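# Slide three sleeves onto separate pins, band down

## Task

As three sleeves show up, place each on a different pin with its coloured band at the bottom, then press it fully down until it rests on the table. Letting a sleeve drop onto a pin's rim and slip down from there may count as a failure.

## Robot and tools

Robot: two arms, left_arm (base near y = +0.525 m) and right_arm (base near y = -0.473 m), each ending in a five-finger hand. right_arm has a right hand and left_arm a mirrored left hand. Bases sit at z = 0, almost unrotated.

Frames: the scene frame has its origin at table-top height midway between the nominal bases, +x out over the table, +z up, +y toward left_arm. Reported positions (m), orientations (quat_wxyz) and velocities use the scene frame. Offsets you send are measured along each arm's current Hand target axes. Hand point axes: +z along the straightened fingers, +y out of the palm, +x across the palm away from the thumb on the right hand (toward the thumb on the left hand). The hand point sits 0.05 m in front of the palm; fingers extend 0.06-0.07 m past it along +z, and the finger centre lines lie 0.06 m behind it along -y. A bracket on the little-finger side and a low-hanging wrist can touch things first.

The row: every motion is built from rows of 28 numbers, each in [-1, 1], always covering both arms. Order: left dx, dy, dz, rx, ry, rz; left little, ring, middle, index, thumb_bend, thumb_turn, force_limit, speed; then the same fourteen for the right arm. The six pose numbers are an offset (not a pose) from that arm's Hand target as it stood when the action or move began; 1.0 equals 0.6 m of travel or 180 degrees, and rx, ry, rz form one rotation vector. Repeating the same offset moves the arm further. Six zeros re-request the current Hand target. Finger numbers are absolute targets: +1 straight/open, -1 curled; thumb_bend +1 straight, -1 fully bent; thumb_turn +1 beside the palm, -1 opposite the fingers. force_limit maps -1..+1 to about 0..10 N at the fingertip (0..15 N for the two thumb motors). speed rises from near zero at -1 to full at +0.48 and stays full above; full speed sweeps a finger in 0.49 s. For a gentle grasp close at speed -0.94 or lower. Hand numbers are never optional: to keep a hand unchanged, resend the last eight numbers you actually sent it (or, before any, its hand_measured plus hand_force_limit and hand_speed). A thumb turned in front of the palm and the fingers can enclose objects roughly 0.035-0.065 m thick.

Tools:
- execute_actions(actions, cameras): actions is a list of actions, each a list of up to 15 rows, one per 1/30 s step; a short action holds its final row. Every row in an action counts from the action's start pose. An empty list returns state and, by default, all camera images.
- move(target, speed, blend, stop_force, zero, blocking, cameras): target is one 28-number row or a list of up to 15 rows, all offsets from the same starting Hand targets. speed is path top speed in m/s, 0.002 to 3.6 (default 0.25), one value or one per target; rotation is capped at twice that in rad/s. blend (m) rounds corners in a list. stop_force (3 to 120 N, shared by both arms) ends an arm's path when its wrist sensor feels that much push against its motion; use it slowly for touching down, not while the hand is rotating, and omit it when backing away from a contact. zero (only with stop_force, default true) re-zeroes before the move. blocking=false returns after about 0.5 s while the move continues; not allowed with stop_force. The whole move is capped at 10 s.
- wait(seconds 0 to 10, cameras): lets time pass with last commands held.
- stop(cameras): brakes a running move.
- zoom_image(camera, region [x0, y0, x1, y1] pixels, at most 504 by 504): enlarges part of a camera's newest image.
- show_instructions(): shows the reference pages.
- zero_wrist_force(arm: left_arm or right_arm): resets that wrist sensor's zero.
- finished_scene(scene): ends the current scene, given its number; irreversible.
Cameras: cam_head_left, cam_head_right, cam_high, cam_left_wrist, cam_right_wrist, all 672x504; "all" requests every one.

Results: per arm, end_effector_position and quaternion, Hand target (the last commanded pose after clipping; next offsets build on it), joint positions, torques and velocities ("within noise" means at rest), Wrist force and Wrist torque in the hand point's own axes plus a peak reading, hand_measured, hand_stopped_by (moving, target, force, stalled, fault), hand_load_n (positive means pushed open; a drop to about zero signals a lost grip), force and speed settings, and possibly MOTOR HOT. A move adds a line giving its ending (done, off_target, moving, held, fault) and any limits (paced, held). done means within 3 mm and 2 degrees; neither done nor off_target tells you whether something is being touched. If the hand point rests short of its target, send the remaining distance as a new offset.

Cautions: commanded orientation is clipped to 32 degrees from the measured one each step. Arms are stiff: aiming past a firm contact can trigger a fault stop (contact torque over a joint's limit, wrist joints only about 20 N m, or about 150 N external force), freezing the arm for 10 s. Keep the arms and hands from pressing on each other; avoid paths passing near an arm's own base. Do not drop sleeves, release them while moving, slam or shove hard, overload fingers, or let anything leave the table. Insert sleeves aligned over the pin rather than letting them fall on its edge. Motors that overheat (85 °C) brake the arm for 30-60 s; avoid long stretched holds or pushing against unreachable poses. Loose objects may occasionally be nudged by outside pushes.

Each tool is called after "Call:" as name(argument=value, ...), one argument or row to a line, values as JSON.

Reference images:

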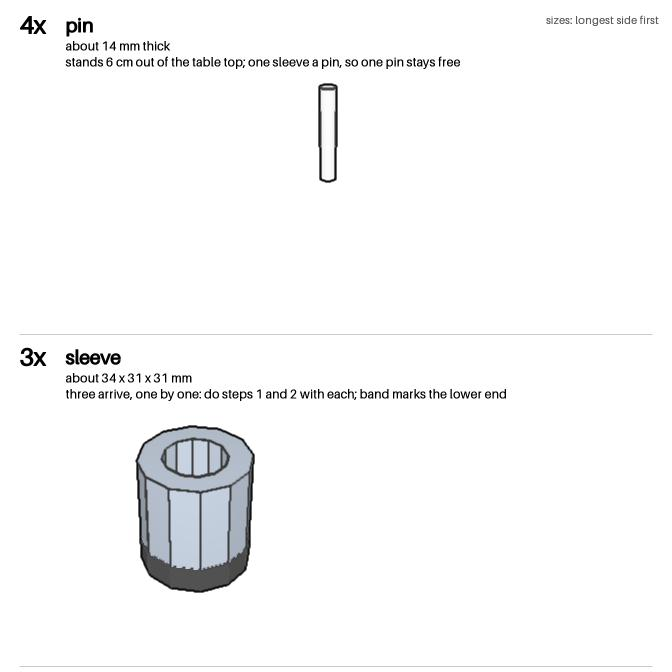

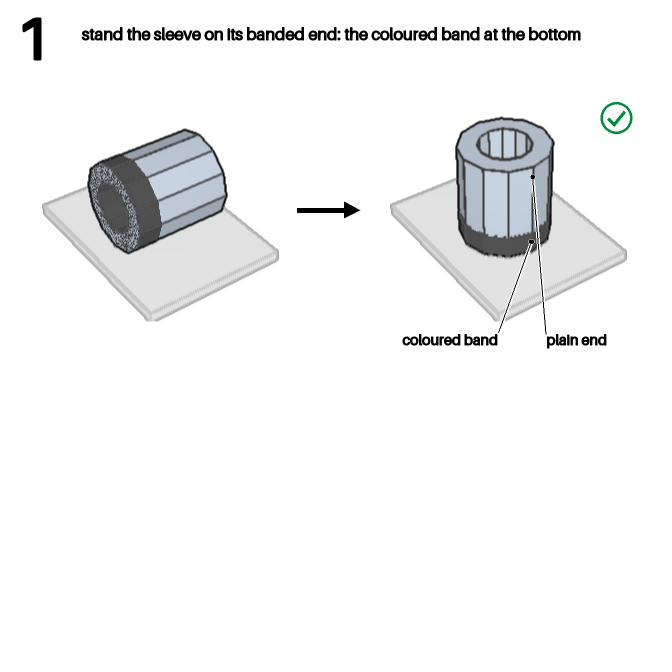

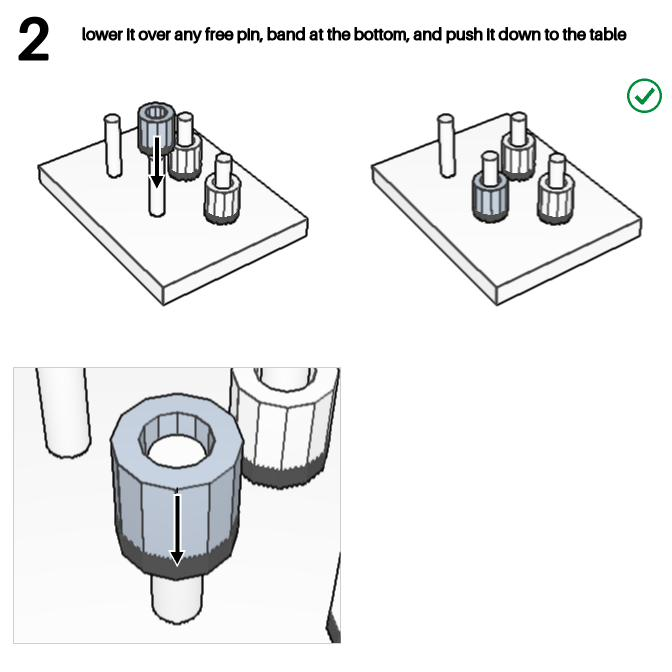

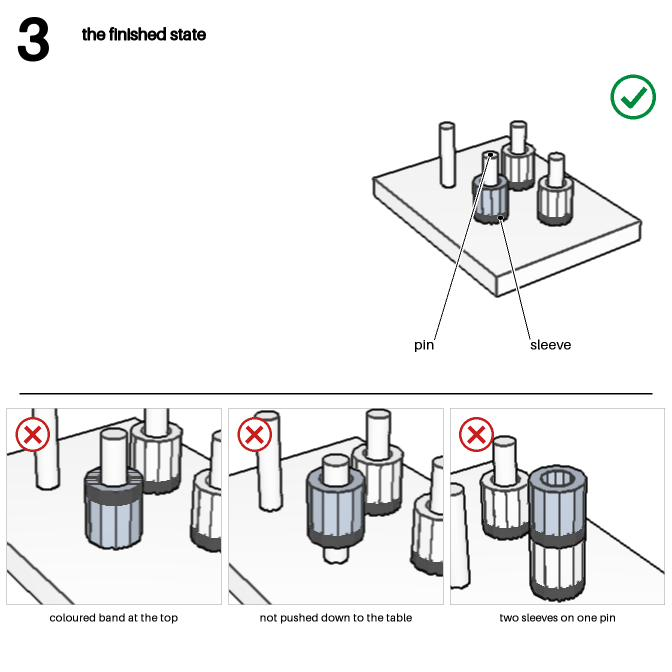

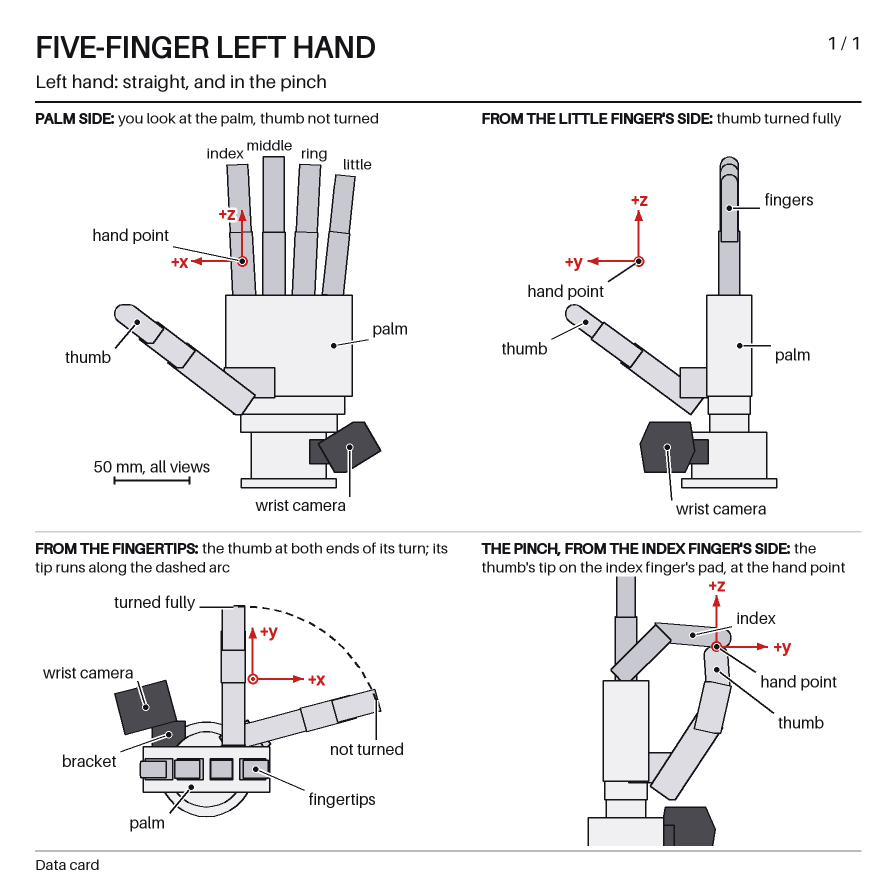

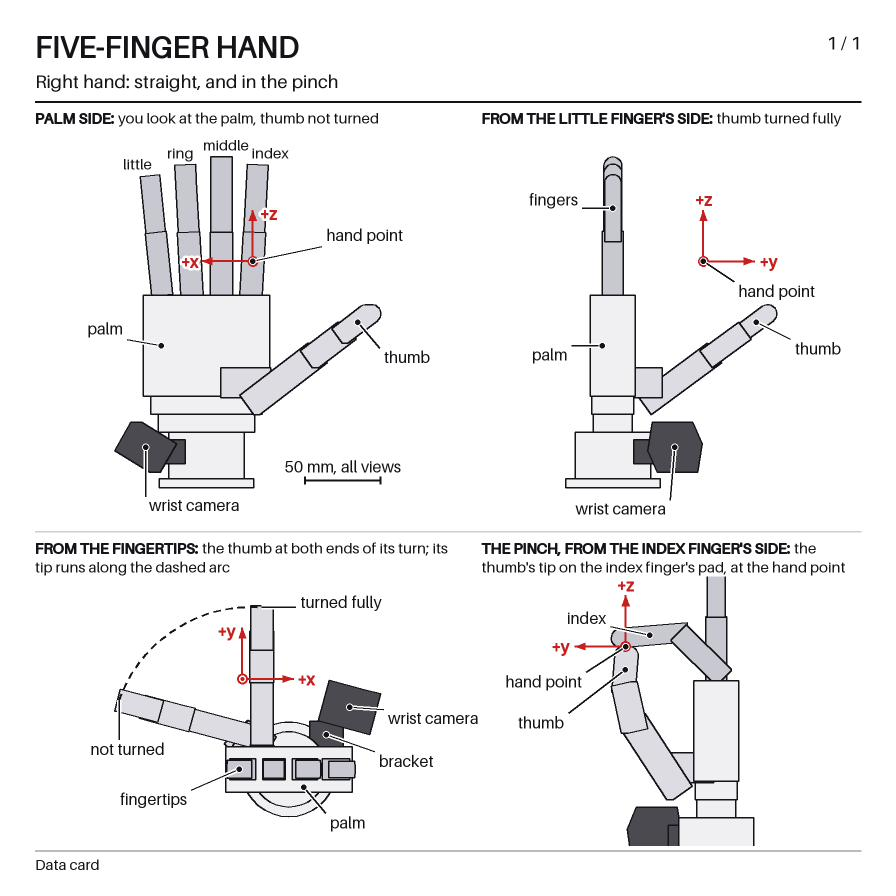

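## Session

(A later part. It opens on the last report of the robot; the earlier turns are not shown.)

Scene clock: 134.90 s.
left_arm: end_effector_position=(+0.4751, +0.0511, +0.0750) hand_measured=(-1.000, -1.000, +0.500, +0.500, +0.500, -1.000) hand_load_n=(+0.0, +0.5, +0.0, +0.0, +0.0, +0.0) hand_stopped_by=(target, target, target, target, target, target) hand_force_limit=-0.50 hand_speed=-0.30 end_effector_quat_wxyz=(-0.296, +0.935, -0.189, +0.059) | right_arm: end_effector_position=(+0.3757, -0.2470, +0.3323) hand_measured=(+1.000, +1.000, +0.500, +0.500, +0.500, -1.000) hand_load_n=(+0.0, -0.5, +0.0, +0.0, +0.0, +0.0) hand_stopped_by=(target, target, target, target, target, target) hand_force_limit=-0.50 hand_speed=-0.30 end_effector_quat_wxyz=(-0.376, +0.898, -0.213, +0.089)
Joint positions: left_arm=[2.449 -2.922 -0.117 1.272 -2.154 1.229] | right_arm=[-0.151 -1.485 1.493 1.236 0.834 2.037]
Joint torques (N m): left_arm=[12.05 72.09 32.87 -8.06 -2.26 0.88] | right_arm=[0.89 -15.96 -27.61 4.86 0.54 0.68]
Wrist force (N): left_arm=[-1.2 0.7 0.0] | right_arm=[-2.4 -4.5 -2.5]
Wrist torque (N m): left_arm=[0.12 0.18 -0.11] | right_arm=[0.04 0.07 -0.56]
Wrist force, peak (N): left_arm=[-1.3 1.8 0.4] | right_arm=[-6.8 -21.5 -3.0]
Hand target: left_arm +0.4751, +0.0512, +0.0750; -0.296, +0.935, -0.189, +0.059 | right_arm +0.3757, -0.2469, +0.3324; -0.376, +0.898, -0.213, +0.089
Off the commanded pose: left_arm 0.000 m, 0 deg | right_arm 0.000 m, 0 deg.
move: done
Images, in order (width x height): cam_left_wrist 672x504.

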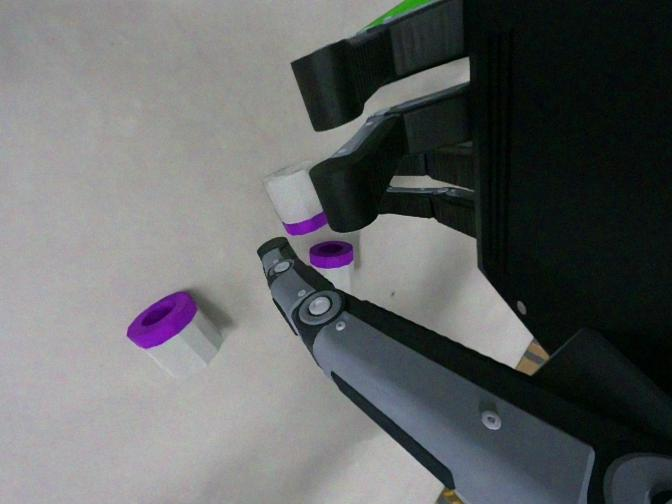

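Call:
move(
  target=[
    [0,0.04496,0.06416,0,0,0,-1,-1,0.5,0.5,0.5,-1,-0.5,-0.3,0,0,0,0,0,0,1,1,0.5,0.5,0.5,-1,-0.5,-0.3],
  ],
  speed=0.05,
  stop_force=4,
  cameras=["cam_left_wrist"],
)

Scene clock: 140.67 s.
left_arm: end_effector_position=(+0.4751, +0.0512, +0.0401) hand_measured=(-1.000, -1.000, +0.500, +0.500, +0.500, -1.000) hand_load_n=(+0.5, +0.0, +0.0, +0.0, +0.0, +0.0) hand_stopped_by=(target, target, target, target, target, target) hand_force_limit=-0.50 hand_speed=-0.30 end_effector_quat_wxyz=(-0.296, +0.935, -0.189, +0.058) | right_arm: end_effector_position=(+0.3757, -0.2469, +0.3324) hand_measured=(+1.000, +1.000, +0.500, +0.500, +0.500, -1.000) hand_load_n=(+0.0, +0.0, +0.0, +0.0, +0.0, +0.0) hand_stopped_by=(target, target, target, target, target, target) hand_force_limit=-0.50 hand_speed=-0.30 end_effector_quat_wxyz=(-0.376, +0.898, -0.213, +0.089)
Joint positions: left_arm=[2.449 -2.901 -0.25 1.383 -2.154 1.229] | right_arm=[-0.151 -1.485 1.493 1.236 0.834 2.037]
Joint torques (N m): left_arm=[1.83 73.46 31.89 -7.6 0.74 -0.91] | right_arm=[4.43 -15.88 -33.05 5.96 0.52 1.16]
Wrist force (N): left_arm=[-1.4 0.7 -0.4] | right_arm=[-2.3 -4.3 -2.3]
Wrist torque (N m): left_arm=[0.16 0.18 -0.14] | right_arm=[0.05 0.05 -0.54]
Wrist force, peak (N): left_arm=[-4.4 -11.3 -27.6] | right_arm=[-2.4 -4.7 -2.8]
Hand target: left_arm +0.4751, +0.0512, +0.0401; -0.296, +0.935, -0.189, +0.058 (not the last commanded pose) | right_arm +0.3757, -0.2469, +0.3324; -0.376, +0.898, -0.213, +0.089
Off the commanded pose: left_arm 0.012 m, 0 deg | right_arm 0.000 m, 0 deg.
move: contact (left_arm)
Images, in order (width x height): cam_left_wrist 672x504.

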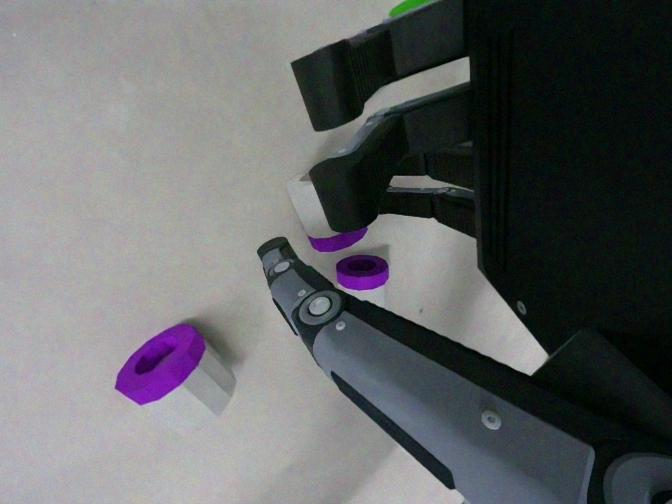

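Call:
move(
  target=[
    [0,0.0022,-0.0318,0,0,0,-1,-1,0.5,0.5,0.5,-1,-0.5,-0.3,0,0,0,0,0,0,1,1,0.5,0.5,0.5,-1,-0.5,-0.3],
    [0,0.027,0.0037,0,0,0,-1,-1,0.5,0.5,0.5,-1,-0.5,-0.3,0,0,0,0,0,0,1,1,0.5,0.5,0.5,-1,-0.5,-0.3],
  ],
  speed=[0.08,0.04],
  stop_force=5,
  cameras=["cam_left_wrist"],
)

Scene clock: 153.80 s.
left_arm: end_effector_position=(+0.4705, +0.0399, +0.0397) hand_measured=(-1.000, -1.000, +0.500, +0.500, +0.500, -1.000) hand_load_n=(-0.5, +0.0, -0.5, +0.0, +0.0, +0.0) hand_stopped_by=(target, target, target, target, target, target) hand_force_limit=-0.50 hand_speed=-0.30 end_effector_quat_wxyz=(-0.296, +0.935, -0.189, +0.058) | right_arm: end_effector_position=(+0.3757, -0.2469, +0.3324) hand_measured=(+1.000, +1.000, +0.500, +0.500, +0.500, -1.000) hand_load_n=(+0.0, +0.0, +0.0, +0.0, +0.0, +0.0) hand_stopped_by=(target, target, target, target, target, target) hand_force_limit=-0.50 hand_speed=-0.30 end_effector_quat_wxyz=(-0.376, +0.898, -0.213, +0.089)
Joint positions: left_arm=[2.433 -2.986 -0.079 1.285 -2.151 1.209] | right_arm=[-0.151 -1.485 1.493 1.236 0.834 2.037]
Joint torques (N m): left_arm=[10.55 69.9 32.03 -7 1.08 0.37] | right_arm=[4.37 -15.92 -32.83 5.77 0.52 1.16]
Wrist force (N): left_arm=[-1.8 -2.2 -4.5] | right_arm=[-2.3 -4.7 -2.6]
Wrist torque (N m): left_arm=[0.29 0.02 -0.04] | right_arm=[0.03 0.07 -0.56]
Wrist force, peak (N): left_arm=[-4.8 -11.2 -25.7] | right_arm=[-2.7 -4.5 -2.6]
Hand target: left_arm +0.4705, +0.0399, +0.0397; -0.296, +0.935, -0.189, +0.058 (not the last commanded pose) | right_arm +0.3757, -0.2469, +0.3324; -0.376, +0.898, -0.213, +0.089
Off the commanded pose: left_arm 0.011 m, 0 deg | right_arm 0.000 m, 0 deg.
move: contact (left_arm); path passed 1 of 2 targets
Images, in order (width x height): cam_left_wrist 672x504.

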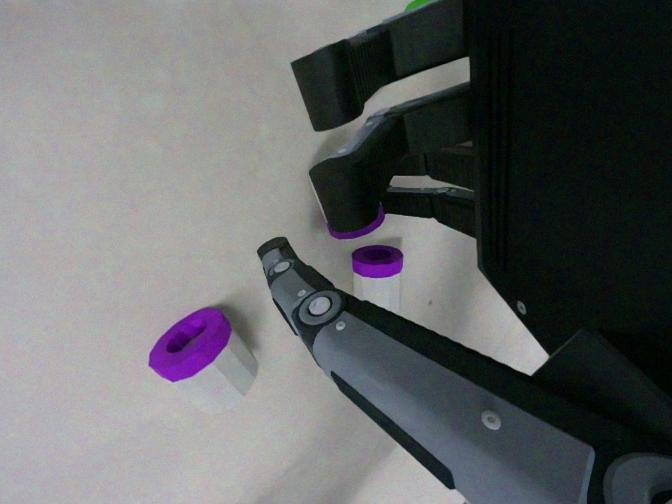

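Call:
move(
  target=[
    [-0.0068,-0.1273,-0.1551,0,0.3379,0.3687,1,1,0.5,0.5,0.5,-1,-0.5,-0.3,0,0,0,0,0,0,1,1,0.5,0.5,0.5,-1,-0.5,-0.3],
    [-0.0293,-0.1097,-0.0663,0,0.6757,0.7373,1,1,0.5,0.5,0.5,-1,-0.5,-0.3,0,0,0,0,0,0,1,1,0.5,0.5,0.5,-1,-0.5,-0.3],
  ],
  speed=0.45,
  blend=[0.03,0],
  cameras=["cam_left_wrist","cam_high"],
)

Call:
zoom_image(
  camera="cam_left_wrist",
  region=[150, 150, 350, 320],
)

Scene clock: 181.77 s.
left_arm: end_effector_position=(+0.4665, +0.0751, +0.1102) hand_measured=(+1.000, +1.000, +0.500, +0.500, +0.500, -1.000) hand_load_n=(+0.0, +0.0, +0.0, +0.0, +0.0, +0.0) hand_stopped_by=(target, target, target, target, target, target) hand_force_limit=-0.50 hand_speed=-0.30 end_effector_quat_wxyz=(-0.085, +0.179, +0.889, -0.413) | right_arm: end_effector_position=(+0.3757, -0.2469, +0.3324) hand_measured=(+1.000, +1.000, +0.500, +0.500, +0.500, -1.000) hand_load_n=(+0.0, +0.0, +0.0, +0.0, +0.0, +0.0) hand_stopped_by=(target, target, target, target, target, target) hand_force_limit=-0.50 hand_speed=-0.30 end_effector_quat_wxyz=(-0.376, +0.898, -0.213, +0.089)
Joint positions: left_arm=[2.84 -2.701 -0.541 1.541 -0.707 4.878] | right_arm=[-0.151 -1.485 1.493 1.236 0.834 2.037]
Joint torques (N m): left_arm=[3.63 69.99 22.71 -5.25 3.69 0.74] | right_arm=[4.16 -15.33 -32.7 5.36 0.59 1.29]
Wrist force (N): left_arm=[-0.5 1.2 -0.4] | right_arm=[-2.0 -4.4 -2.5]
Wrist torque (N m): left_arm=[0.22 0.03 -0.20] | right_arm=[0.05 0.01 -0.53]
Wrist force, peak (N): left_arm=[-2.0 -2.3 -4.5] | right_arm=[-2.4 -4.7 -2.7]
Hand target: left_arm +0.4665, +0.0752, +0.1102; -0.085, +0.179, +0.889, -0.413 | right_arm +0.3757, -0.2469, +0.3324; -0.376, +0.898, -0.213, +0.089
Off the commanded pose: left_arm 0.000 m, 0 deg | right_arm 0.000 m, 0 deg.
move: done
Images, in order (width x height): cam_high 672x504, cam_left_wrist 672x504.

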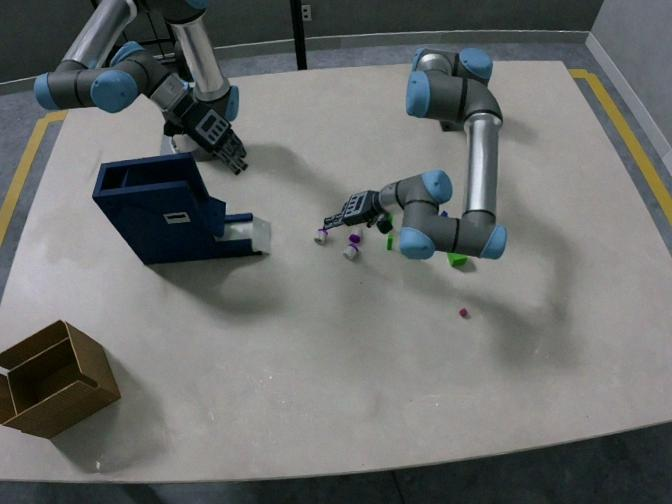

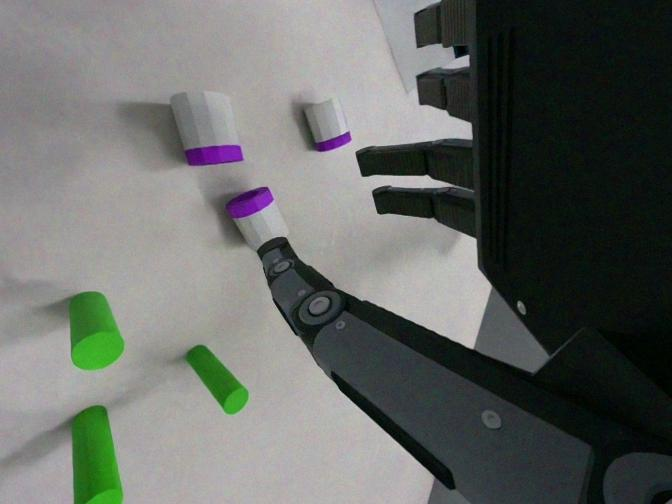

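Scaled by 2.520 from the camera's 672x504 image, which has a finer 960x720 frame.

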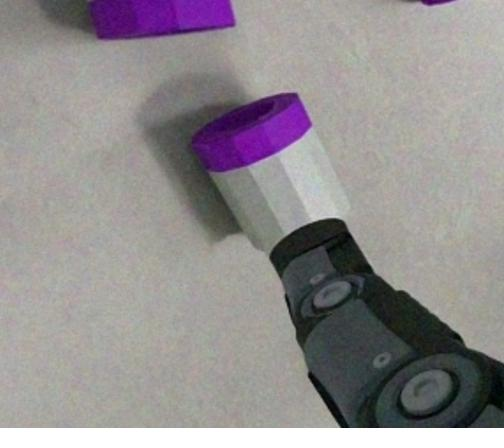

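Call:
move(
  target=[
    [0.02,0.0469,0.0479,0,0,0,1,1,0.5,0.5,0.5,-1,-0.5,-0.3,0,0,0,0,0,0,1,1,0.5,0.5,0.5,-1,-0.5,-0.3],
    [0.02,0.1014,0.0936,0,0,0,1,1,0.5,0.5,0.5,-1,-0.5,-0.3,0,0,0,0,0,0,1,1,0.5,0.5,0.5,-1,-0.5,-0.3],
  ],
  speed=[0.12,0.06],
  stop_force=4,
  cameras=["cam_left_wrist"],
)

Scene clock: 189.90 s.
left_arm: end_effector_position=(+0.4537, +0.0765, +0.0273) hand_measured=(+1.000, +1.000, +0.500, +0.500, +0.500, -1.000) hand_load_n=(+0.0, +0.0, +0.0, +0.0, +0.0, +0.0) hand_stopped_by=(target, target, target, target, target, target) hand_force_limit=-0.50 hand_speed=-0.30 end_effector_quat_wxyz=(-0.085, +0.179, +0.889, -0.413) | right_arm: end_effector_position=(+0.3757, -0.2469, +0.3324) hand_measured=(+1.000, +1.000, +0.500, +0.500, +0.500, -1.000) hand_load_n=(+0.0, -0.5, +0.0, +0.0, +0.0, +0.0) hand_stopped_by=(target, target, target, target, target, target) hand_force_limit=-0.50 hand_speed=-0.30 end_effector_quat_wxyz=(-0.376, +0.898, -0.213, +0.089)
Joint positions: left_arm=[2.837 -2.719 -0.721 1.742 -0.706 4.873] | right_arm=[-0.151 -1.485 1.493 1.236 0.834 2.037]
Joint torques (N m): left_arm=[0.12 79.56 31.42 -7.06 -1.39 0.39] | right_arm=[4.46 -16.29 -32.45 5.26 0.55 1.07]
Wrist force (N): left_arm=[0.3 -0.7 -2.6] | right_arm=[-2.3 -4.4 -2.3]
Wrist torque (N m): left_arm=[0.26 0.06 -0.16] | right_arm=[0.05 0.06 -0.55]
Wrist force, peak (N): left_arm=[-0.3 -5.5 -8.1] | right_arm=[-2.6 -4.5 -2.7]
Hand target: left_arm +0.4537, +0.0765, +0.0273; -0.085, +0.179, +0.889, -0.413 | right_arm +0.3757, -0.2469, +0.3324; -0.376, +0.898, -0.213, +0.089
Off the commanded pose: left_arm 0.000 m, 0 deg | right_arm 0.000 m, 0 deg.
move: contact (left_arm)
Images, in order (width x height): cam_left_wrist 672x504.

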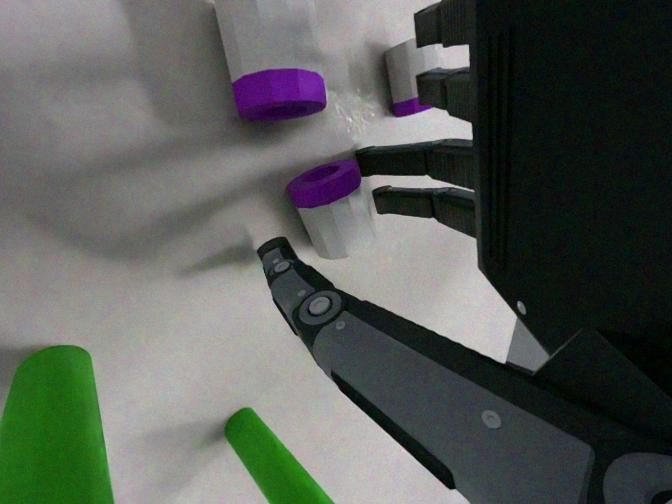

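Call:
move(
  target=[
    [0,-0.0013,-0.0011,0,0,0,1,1,0.5,0.5,0.5,-1,-0.5,-0.9,0,0,0,0,0,0,1,1,0.5,0.5,0.5,-1,-0.5,-0.3],
    [0,-0.0013,-0.0011,0,0,0,1,1,-0.2,-0.2,0.5,-1,-0.5,-0.9,0,0,0,0,0,0,1,1,0.5,0.5,0.5,-1,-0.5,-0.3],
  ],
  speed=0.03,
  cameras=["cam_left_wrist"],
)

Scene clock: 196.20 s.
left_arm: end_effector_position=(+0.4537, +0.0765, +0.0284) hand_measured=(+1.000, +1.000, +0.446, -0.038, +0.500, -1.000) hand_load_n=(+0.0, +0.0, +2.5, +3.0, +3.0, +0.0) hand_stopped_by=(target, target, force, force, target, target) hand_force_limit=-0.50 hand_speed=-0.90 end_effector_quat_wxyz=(-0.085, +0.179, +0.889, -0.413) | right_arm: end_effector_position=(+0.3757, -0.2469, +0.3324) hand_measured=(+1.000, +1.000, +0.500, +0.500, +0.500, -1.000) hand_load_n=(+0.0, +0.0, +0.0, +0.0, +0.0, +0.0) hand_stopped_by=(target, target, target, target, target, target) hand_force_limit=-0.50 hand_speed=-0.30 end_effector_quat_wxyz=(-0.376, +0.898, -0.213, +0.089)
Joint positions: left_arm=[2.837 -2.718 -0.72 1.741 -0.706 4.873] | right_arm=[-0.151 -1.485 1.493 1.236 0.834 2.037]
Joint torques (N m): left_arm=[-8.35 66.94 24.52 -2.3 -0.71 0.7] | right_arm=[3.43 -15.72 -32.52 5.2 0.58 1.24]
Wrist force (N): left_arm=[-0.6 -1.8 -1.0] | right_arm=[-2.4 -4.3 -2.5]
Wrist torque (N m): left_arm=[0.24 0.05 -0.15] | right_arm=[0.07 0.07 -0.55]
Wrist force, peak (N): left_arm=[0.3 -0.7 -2.6] | right_arm=[-2.3 -4.7 -2.8]
Hand target: left_arm +0.4537, +0.0765, +0.0283; -0.085, +0.179, +0.889, -0.413 | right_arm +0.3757, -0.2469, +0.3324; -0.376, +0.898, -0.213, +0.089
Off the commanded pose: left_arm 0.000 m, 0 deg | right_arm 0.000 m, 0 deg.
move: done
Images, in order (width x height): cam_left_wrist 672x504.

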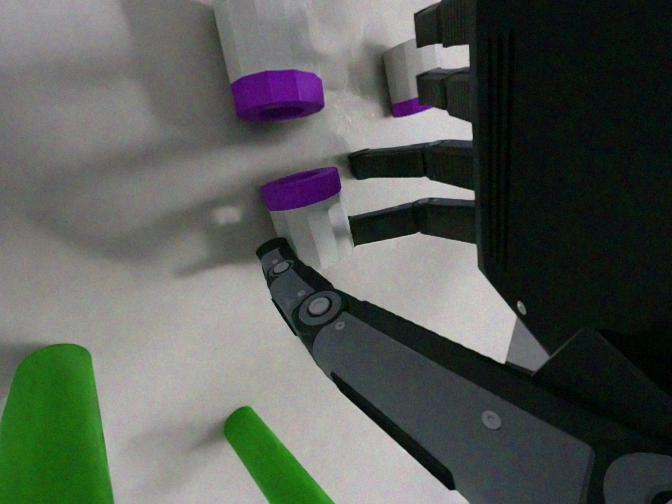

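Call:
move(
  target=[
    [0,-0.0026,-0.0021,0,0,0,1,1,-0.15,-0.2,0.5,-1,-0.3,-0.9,0,0,0,0,0,0,1,1,0.5,0.5,0.5,-1,-0.5,-0.3],
    [0,-0.0026,-0.0021,0,0,0,1,1,-0.21,-0.2,0.5,-1,-0.3,-0.85,0,0,0,0,0,0,1,1,0.5,0.5,0.5,-1,-0.5,-0.3],
  ],
  speed=0.03,
  cameras=["cam_left_wrist"],
)

Scene clock: 203.20 s.
left_arm: end_effector_position=(+0.4537, +0.0765, +0.0304) hand_measured=(+1.000, +1.000, -0.004, -0.038, +0.502, -1.000) hand_load_n=(+0.0, +0.0, +4.0, +2.0, +5.0, +2.0) hand_stopped_by=(target, target, force, force, target, target) hand_force_limit=-0.30 hand_speed=-0.85 end_effector_quat_wxyz=(-0.085, +0.179, +0.889, -0.413) | right_arm: end_effector_position=(+0.3757, -0.2469, +0.3324) hand_measured=(+1.000, +1.000, +0.500, +0.500, +0.500, -1.000) hand_load_n=(+0.0, +0.0, +0.0, +0.0, +0.0, +0.0) hand_stopped_by=(target, target, target, target, target, target) hand_force_limit=-0.50 hand_speed=-0.30 end_effector_quat_wxyz=(-0.376, +0.898, -0.213, +0.089)
Joint positions: left_arm=[2.837 -2.716 -0.719 1.737 -0.706 4.873] | right_arm=[-0.151 -1.485 1.493 1.236 0.834 2.037]
Joint torques (N m): left_arm=[-13.51 68.11 26.25 -1.02 1.01 -0.84] | right_arm=[4.28 -16.28 -32.61 5.1 0.6 1.28]
Wrist force (N): left_arm=[-0.6 1.3 -0.3] | right_arm=[-2.3 -4.3 -2.4]
Wrist torque (N m): left_arm=[0.21 0.07 -0.23] | right_arm=[0.06 0.05 -0.54]
Wrist force, peak (N): left_arm=[-0.7 -5.2 -1.4] | right_arm=[-2.4 -4.7 -2.6]
Hand target: left_arm +0.4537, +0.0765, +0.0303; -0.085, +0.179, +0.889, -0.413 | right_arm +0.3757, -0.2469, +0.3324; -0.376, +0.898, -0.213, +0.089
Off the commanded pose: left_arm 0.000 m, 0 deg | right_arm 0.000 m, 0 deg.
move: done
Images, in order (width x height): cam_left_wrist 672x504.

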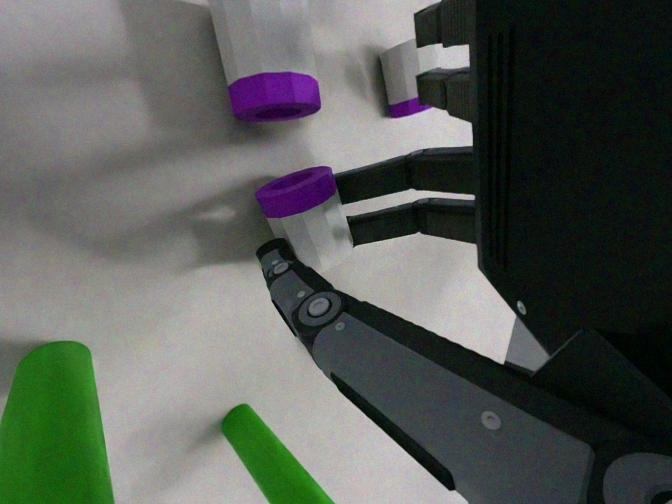

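Call:
move(
  target=[
    [0,-0.1021,-0.0857,0,0,0,1,1,-0.21,-0.2,0.5,-1,-0.3,-0.85,0,0,0,0,0,0,1,1,0.5,0.5,0.5,-1,-0.5,-0.3],
    [0.3292,-0.0043,-0.2022,0,-0.1872,-0.1572,1,1,-0.21,-0.2,0.5,-1,-0.3,-0.85,0,0,0,0,0,0,1,1,0.5,0.5,0.5,-1,-0.5,-0.3],
  ],
  speed=[0.1,0.25],
  blend=[0.02,0],
  cameras=["cam_left_wrist"],
)

Scene clock: 209.17 s.
left_arm: end_effector_position=(+0.3074, +0.2370, +0.1112) hand_measured=(+1.000, +1.000, -0.004, -0.038, +0.502, -1.000) hand_load_n=(+0.0, +0.0, +4.0, +1.5, +5.0, +2.0) hand_stopped_by=(target, target, force, force, target, target) hand_force_limit=-0.30 hand_speed=-0.85 end_effector_quat_wxyz=(+0.076, -0.167, +0.892, -0.414) | right_arm: end_effector_position=(+0.3757, -0.2469, +0.3324) hand_measured=(+1.000, +1.000, +0.500, +0.500, +0.500, -1.000) hand_load_n=(+0.0, +0.0, +0.0, +0.0, +0.0, +0.0) hand_stopped_by=(target, target, target, target, target, target) hand_force_limit=-0.50 hand_speed=-0.30 end_effector_quat_wxyz=(-0.376, +0.898, -0.213, +0.089)
Joint positions: left_arm=[3.126 -1.812 -1.916 2.564 -0.78 4.165] | right_arm=[-0.151 -1.485 1.493 1.236 0.834 2.037]
Joint torques (N m): left_arm=[-7.13 41.08 9.89 -4.76 3.51 -0.97] | right_arm=[3.99 -15.91 -32.61 5.02 0.54 1.32]
Wrist force (N): left_arm=[-0.4 1.2 -0.3] | right_arm=[-2.1 -4.7 -2.5]
Wrist torque (N m): left_arm=[0.21 -0.01 -0.10] | right_arm=[0.01 0.03 -0.54]
Wrist force, peak (N): left_arm=[-0.7 2.6 0.5] | right_arm=[-2.4 -4.6 -2.6]
Hand target: left_arm +0.3073, +0.2370, +0.1112; +0.076, -0.167, +0.892, -0.414 | right_arm +0.3757, -0.2469, +0.3324; -0.376, +0.898, -0.213, +0.089
Off the commanded pose: left_arm 0.000 m, 0 deg | right_arm 0.000 m, 0 deg.
move: done
Images, in order (width x height): cam_left_wrist 672x504.

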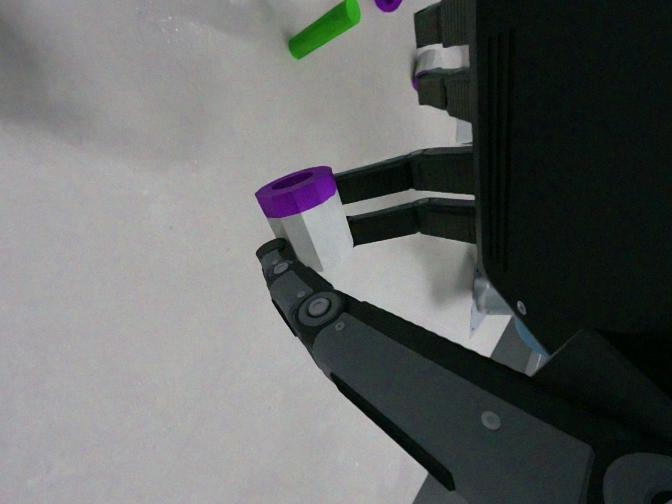

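Call:
move(
  target=[
    [0,0.104,0.0873,0,0,0,1,1,-0.21,-0.2,0.5,-1,-0.3,-0.85,-0.0658,-0.0057,0.5063,0,0,0,1,1,0.5,0.5,0.5,-1,-0.5,-0.3],
  ],
  speed=0.18,
  stop_force=6,
  cameras=["cam_left_wrist","cam_right_wrist","cam_high"],
)

Scene clock: 216.27 s.
left_arm: end_effector_position=(+0.3070, +0.2372, +0.0298) hand_measured=(+1.000, +1.000, -0.004, -0.038, +0.502, -1.000) hand_load_n=(+0.0, +0.0, +4.0, +2.0, +5.0, +2.0) hand_stopped_by=(target, target, force, force, target, target) hand_force_limit=-0.30 hand_speed=-0.85 end_effector_quat_wxyz=(+0.076, -0.167, +0.892, -0.414) | right_arm: end_effector_position=(+0.4387, -0.0337, +0.1217) hand_measured=(+1.000, +1.000, +0.500, +0.500, +0.500, -1.000) hand_load_n=(+0.0, +0.0, +0.0, +0.0, +0.0, +0.0) hand_stopped_by=(target, target, target, target, target, target) hand_force_limit=-0.50 hand_speed=-0.30 end_effector_quat_wxyz=(-0.376, +0.898, -0.213, +0.089)
Joint positions: left_arm=[3.127 -1.943 -1.999 2.778 -0.78 4.166] | right_arm=[0.347 -1.068 1.419 0.573 1.074 2.578]
Joint torques (N m): left_arm=[0.51 44.55 25.41 -6.51 3.04 -0.9] | right_arm=[5.82 -39.18 -11.68 -0.59 -3.38 1.28]
Wrist force (N): left_arm=[-0.3 1.3 -0.5] | right_arm=[-2.2 -4.7 -2.3]
Wrist torque (N m): left_arm=[0.25 -0.02 -0.10] | right_arm=[-0.01 0.02 -0.58]
Wrist force, peak (N): left_arm=[-0.5 1.7 -0.2] | right_arm=[-2.0 -4.5 -3.8]
Hand target: left_arm +0.3070, +0.2372, +0.0298; +0.076, -0.167, +0.892, -0.414 | right_arm +0.4387, -0.0337, +0.1217; -0.376, +0.898, -0.213, +0.089
Off the commanded pose: left_arm 0.000 m, 0 deg | right_arm 0.000 m, 0 deg.
move: done
Images, in order (width x height): cam_high 672x504, cam_left_wrist 672x504, cam_right_wrist 672x504.

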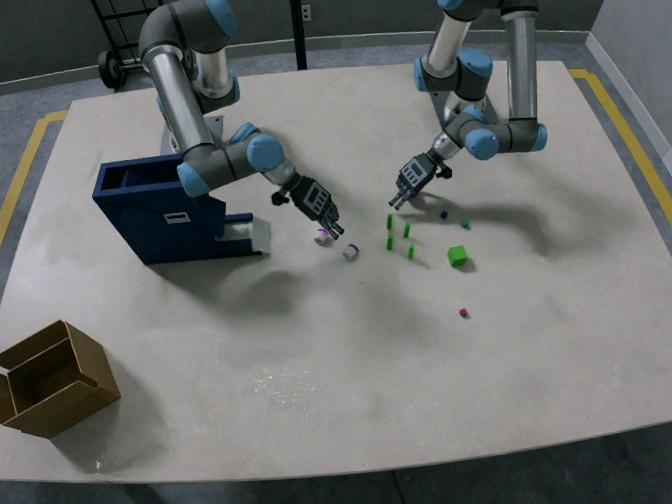

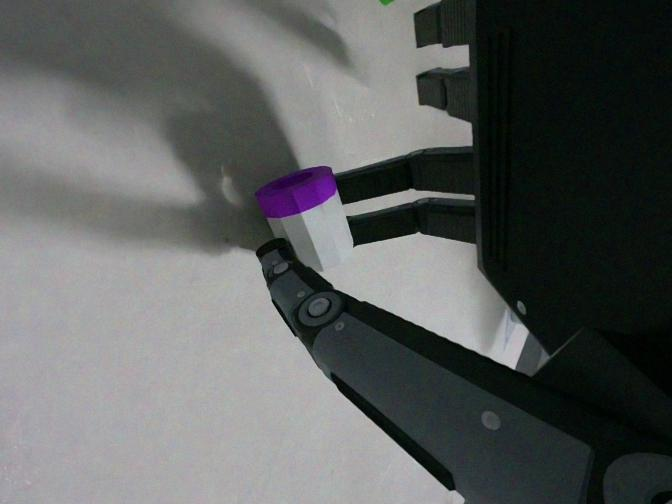

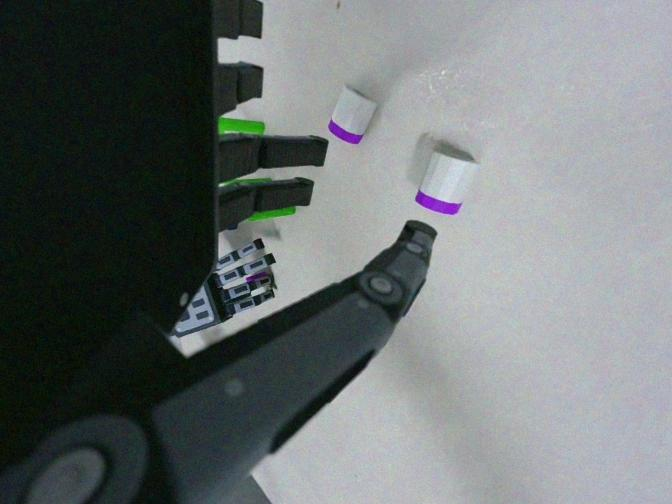

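Call:
move(
  target=[
    [0,0,0,0,0,0,1,1,0.5,0.5,0.5,-1,-0.5,-0.6,0.0105,0.0612,0.0612,0,-0.0314,-0.0314,1,1,0.5,0.5,0.5,-1,-0.5,-0.3],
  ],
  speed=0.12,
  cameras=["cam_left_wrist","cam_right_wrist"],
)

Scene clock: 225.90 s.
left_arm: end_effector_position=(+0.3070, +0.2372, +0.0298) hand_measured=(+1.000, +1.000, +0.500, +0.500, +0.500, -1.000) hand_load_n=(+0.0, +0.0, +0.0, +0.0, +0.5, +0.0) hand_stopped_by=(target, target, target, target, target, target) hand_force_limit=-0.50 hand_speed=-0.60 end_effector_quat_wxyz=(+0.076, -0.167, +0.892, -0.414) | right_arm: end_effector_position=(+0.4446, -0.0361, +0.0698) hand_measured=(+1.000, +1.000, +0.500, +0.500, +0.500, -1.000) hand_load_n=(+0.0, +0.0, +0.0, +0.0, +0.0, +0.0) hand_stopped_by=(target, target, target, target, target, target) hand_force_limit=-0.50 hand_speed=-0.30 end_effector_quat_wxyz=(-0.381, +0.910, -0.149, +0.063)
Joint positions: left_arm=[3.127 -1.943 -1.999 2.778 -0.78 4.166] | right_arm=[0.319 -0.965 1.414 0.558 0.979 2.416]
Joint torques (N m): left_arm=[-10.91 44.28 23.23 -5.54 -0.82 -0.8] | right_arm=[5.93 -60.68 -13.24 4.99 1.03 -0.86]
Wrist force (N): left_arm=[-0.5 0.9 -0.6] | right_arm=[-2.0 -4.3 -2.2]
Wrist torque (N m): left_arm=[0.20 0.00 -0.10] | right_arm=[0.08 0.01 -0.35]
Wrist force, peak (N): left_arm=[-0.5 1.4 -0.7] | right_arm=[-2.7 -5.2 -2.8]
Hand target: left_arm +0.3070, +0.2372, +0.0298; +0.076, -0.167, +0.892, -0.414 | right_arm +0.4445, -0.0361, +0.0698; -0.381, +0.910, -0.149, +0.063
Off the commanded pose: left_arm 0.000 m, 0 deg | right_arm 0.000 m, 0 deg.
move: done
Images, in order (width x height): cam_left_wrist 672x504, cam_right_wrist 672x504.

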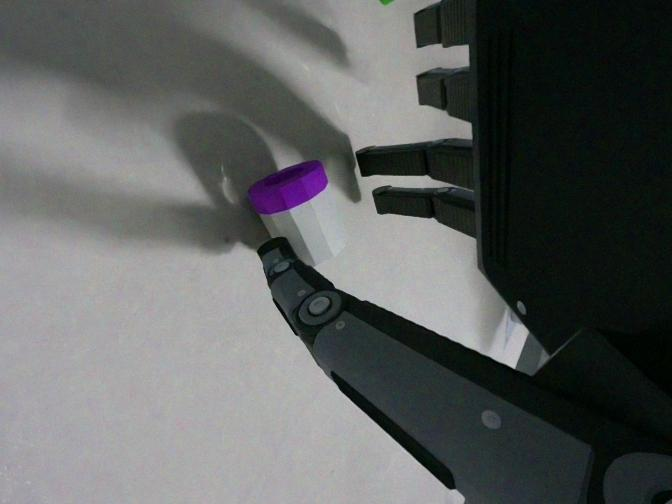

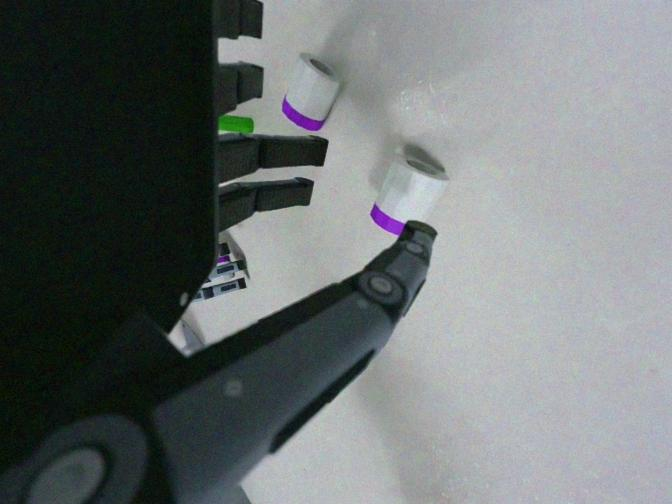

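Call:
move(
  target=[
    [0,-0.1277,-0.1072,0,0,0,1,1,0.5,0.5,0.5,-1,-0.5,-0.6,0,0.0498,0.0498,0,0,0,1,1,0.5,0.5,0.5,-1,-0.5,-0.3],
  ],
  speed=0.1,
  stop_force=5,
  cameras=["cam_left_wrist","cam_right_wrist","cam_high"],
)

Scene clock: 231.63 s.
left_arm: end_effector_position=(+0.3073, +0.2369, +0.1298) hand_measured=(+1.000, +1.000, +0.500, +0.500, +0.500, -1.000) hand_load_n=(+0.0, +0.0, +0.0, +0.0, +0.5, +0.0) hand_stopped_by=(target, target, target, target, target, target) hand_force_limit=-0.50 hand_speed=-0.60 end_effector_quat_wxyz=(+0.076, -0.167, +0.892, -0.414) | right_arm: end_effector_position=(+0.4447, -0.0359, +0.0299) hand_measured=(+1.000, +1.000, +0.500, +0.500, +0.500, -1.000) hand_load_n=(+0.0, +0.0, +0.0, +0.0, +0.0, +0.0) hand_stopped_by=(target, target, target, target, target, target) hand_force_limit=-0.50 hand_speed=-0.30 end_effector_quat_wxyz=(-0.381, +0.910, -0.149, +0.063)
Joint positions: left_arm=[3.126 -1.787 -1.892 2.515 -0.78 4.165] | right_arm=[0.319 -0.92 1.452 0.475 0.979 2.417]
Joint torques (N m): left_arm=[12.1 39.73 9.52 -5.78 0.62 -0.07] | right_arm=[1.64 -66.14 -30.28 -0.4 1.08 -0.2]
Wrist force (N): left_arm=[-0.3 0.9 -0.4] | right_arm=[-2.0 -4.5 -2.3]
Wrist torque (N m): left_arm=[0.20 -0.02 -0.07] | right_arm=[0.08 0.05 -0.37]
Wrist force, peak (N): left_arm=[-0.2 2.0 0.0] | right_arm=[2.8 -21.3 -28.2]
Hand target: left_arm +0.3073, +0.2369, +0.1298; +0.076, -0.167, +0.892, -0.414 | right_arm +0.4447, -0.0359, +0.0299; -0.381, +0.910, -0.149, +0.063 (not the last commanded pose)
Off the commanded pose: left_arm 0.000 m, 0 deg | right_arm 0.002 m, 0 deg.
move: contact (right_arm)
Images, in order (width x height): cam_high 672x504, cam_left_wrist 672x504, cam_right_wrist 672x504.

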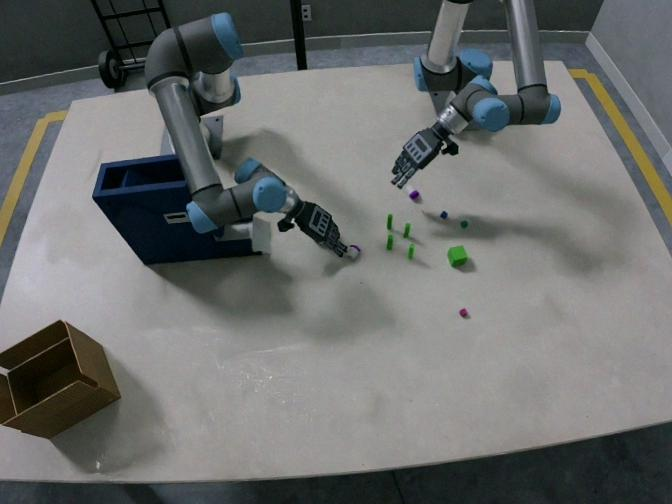

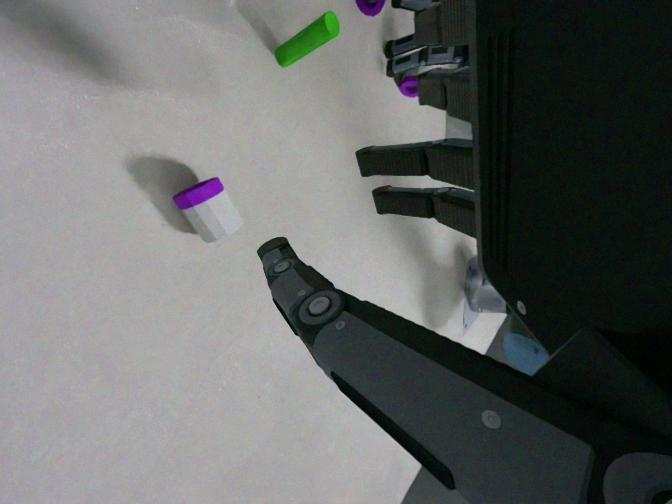

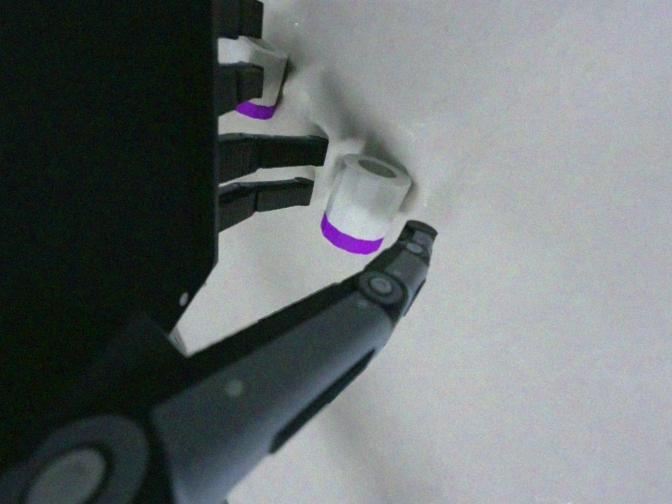

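Call:
move(
  target=[
    [-0.018,-0.0507,-0.0433,0,-0.383,-0.3215,1,1,0.5,0.5,0.5,-1,-0.5,-0.6,0,0.0026,0.0026,0.0389,0,0,1,1,0.5,0.5,0.5,-1,-0.5,-0.3],
    [-0.0387,0.0255,0.021,0,-0.766,-0.643,1,1,0.5,0.5,0.5,-1,-0.5,-0.6,0,0.0026,0.0026,0.0389,0,0,1,1,-0.2,-0.2,0.5,-1,-0.4,-0.9],
  ],
  speed=0.45,
  blend=[0.01,0],
  cameras=["cam_left_wrist","cam_right_wrist","cam_high"],
)

Scene clock: 245.30 s.
left_arm: end_effector_position=(+0.3110, +0.2384, +0.1444) hand_measured=(+1.000, +1.000, +0.500, +0.500, +0.500, -1.000) hand_load_n=(+0.0, +0.0, +0.0, +0.0, +0.0, +0.0) hand_stopped_by=(target, target, target, target, target, target) hand_force_limit=-0.50 hand_speed=-0.60 end_effector_quat_wxyz=(+0.191, -0.412, +0.808, -0.375) | right_arm: end_effector_position=(+0.4443, -0.0353, +0.0306) hand_measured=(+1.000, +1.000, +0.500, +0.500, +0.500, -1.000) hand_load_n=(+0.0, +0.0, +0.0, +0.0, +0.0, +0.0) hand_stopped_by=(target, target, target, target, target, target) hand_force_limit=-0.50 hand_speed=-0.30 end_effector_quat_wxyz=(-0.392, +0.906, -0.148, +0.065)
Joint positions: left_arm=[2.987 -1.558 -2.013 2.808 -1.209 3.469] | right_arm=[0.313 -0.929 1.471 0.447 0.96 2.42]
Joint torques (N m): left_arm=[8.83 24.5 32.81 -4.21 -1.69 -0.88] | right_arm=[-0.31 -52.05 -17.87 1.56 -1.37 0.07]
Wrist force (N): left_arm=[-0.6 0.6 -0.5] | right_arm=[-2.2 -4.4 -2.2]
Wrist torque (N m): left_arm=[0.12 0.05 -0.09] | right_arm=[0.04 0.02 -0.38]
Wrist force, peak (N): left_arm=[-0.5 1.4 -0.9] | right_arm=[-2.1 -4.8 -2.5]
Hand target: left_arm +0.3110, +0.2384, +0.1444; +0.191, -0.412, +0.808, -0.375 (not the last commanded pose) | right_arm +0.4443, -0.0353, +0.0306; -0.392, +0.906, -0.148, +0.065 (not the last commanded pose)
Off the commanded pose: left_arm 0.039 m, 147 deg | right_arm 0.003 m, 6 deg.
FORCE FAULT: contact force on the right arm reached its limit, and that arm stopped. The contact can be on any part of that arm, not only on its tool. That arm's remaining commands of this call were not run. That arm is still stopped at the end of this call. That arm stays stopped for about 9 more seconds. Until then a move that you send moves the other arm only, and its call returns only when the move has ended. Once the stop has ended, the next robot result says so. If the stop ends while you think or write, that arm runs what you send next, counted from a new Hand target: where the arm stands when the stop ends. While its stop runs, that arm, its gripper or tool too, takes no new command. Until it ends, the stop uses up actions while you think or wait. An arm that is not stopped still takes commands.
move: fault (right_arm), off_target (left_arm; braked at the fault stop of right_arm); path passed 0 of 2 targets; target 2's new numbers were not sent
Images, in order (width x height): cam_high 672x504, cam_left_wrist 672x504, cam_right_wrist 672x504.

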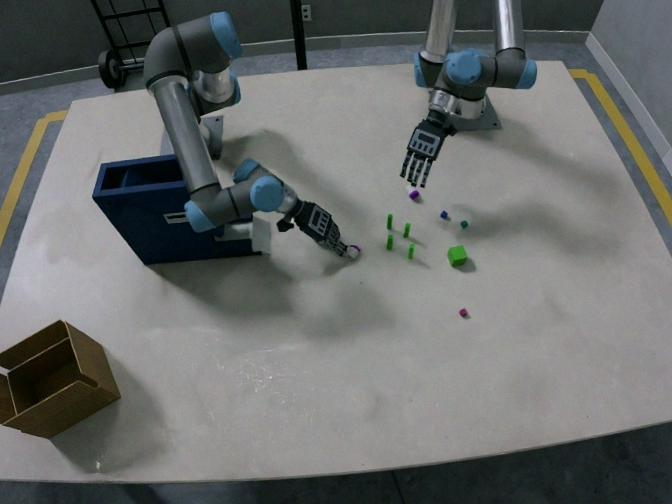

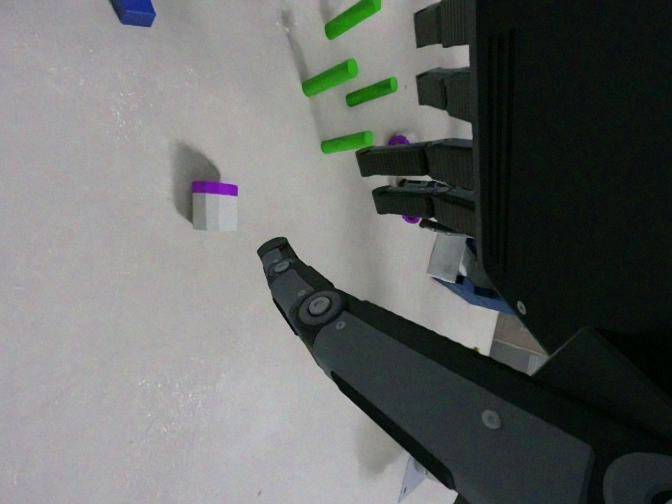

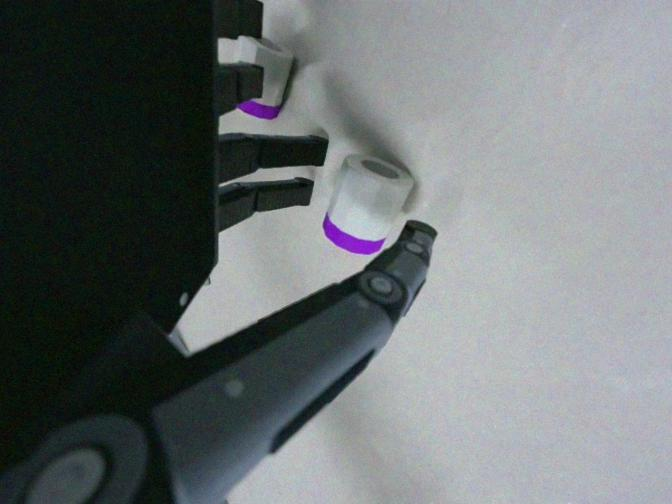

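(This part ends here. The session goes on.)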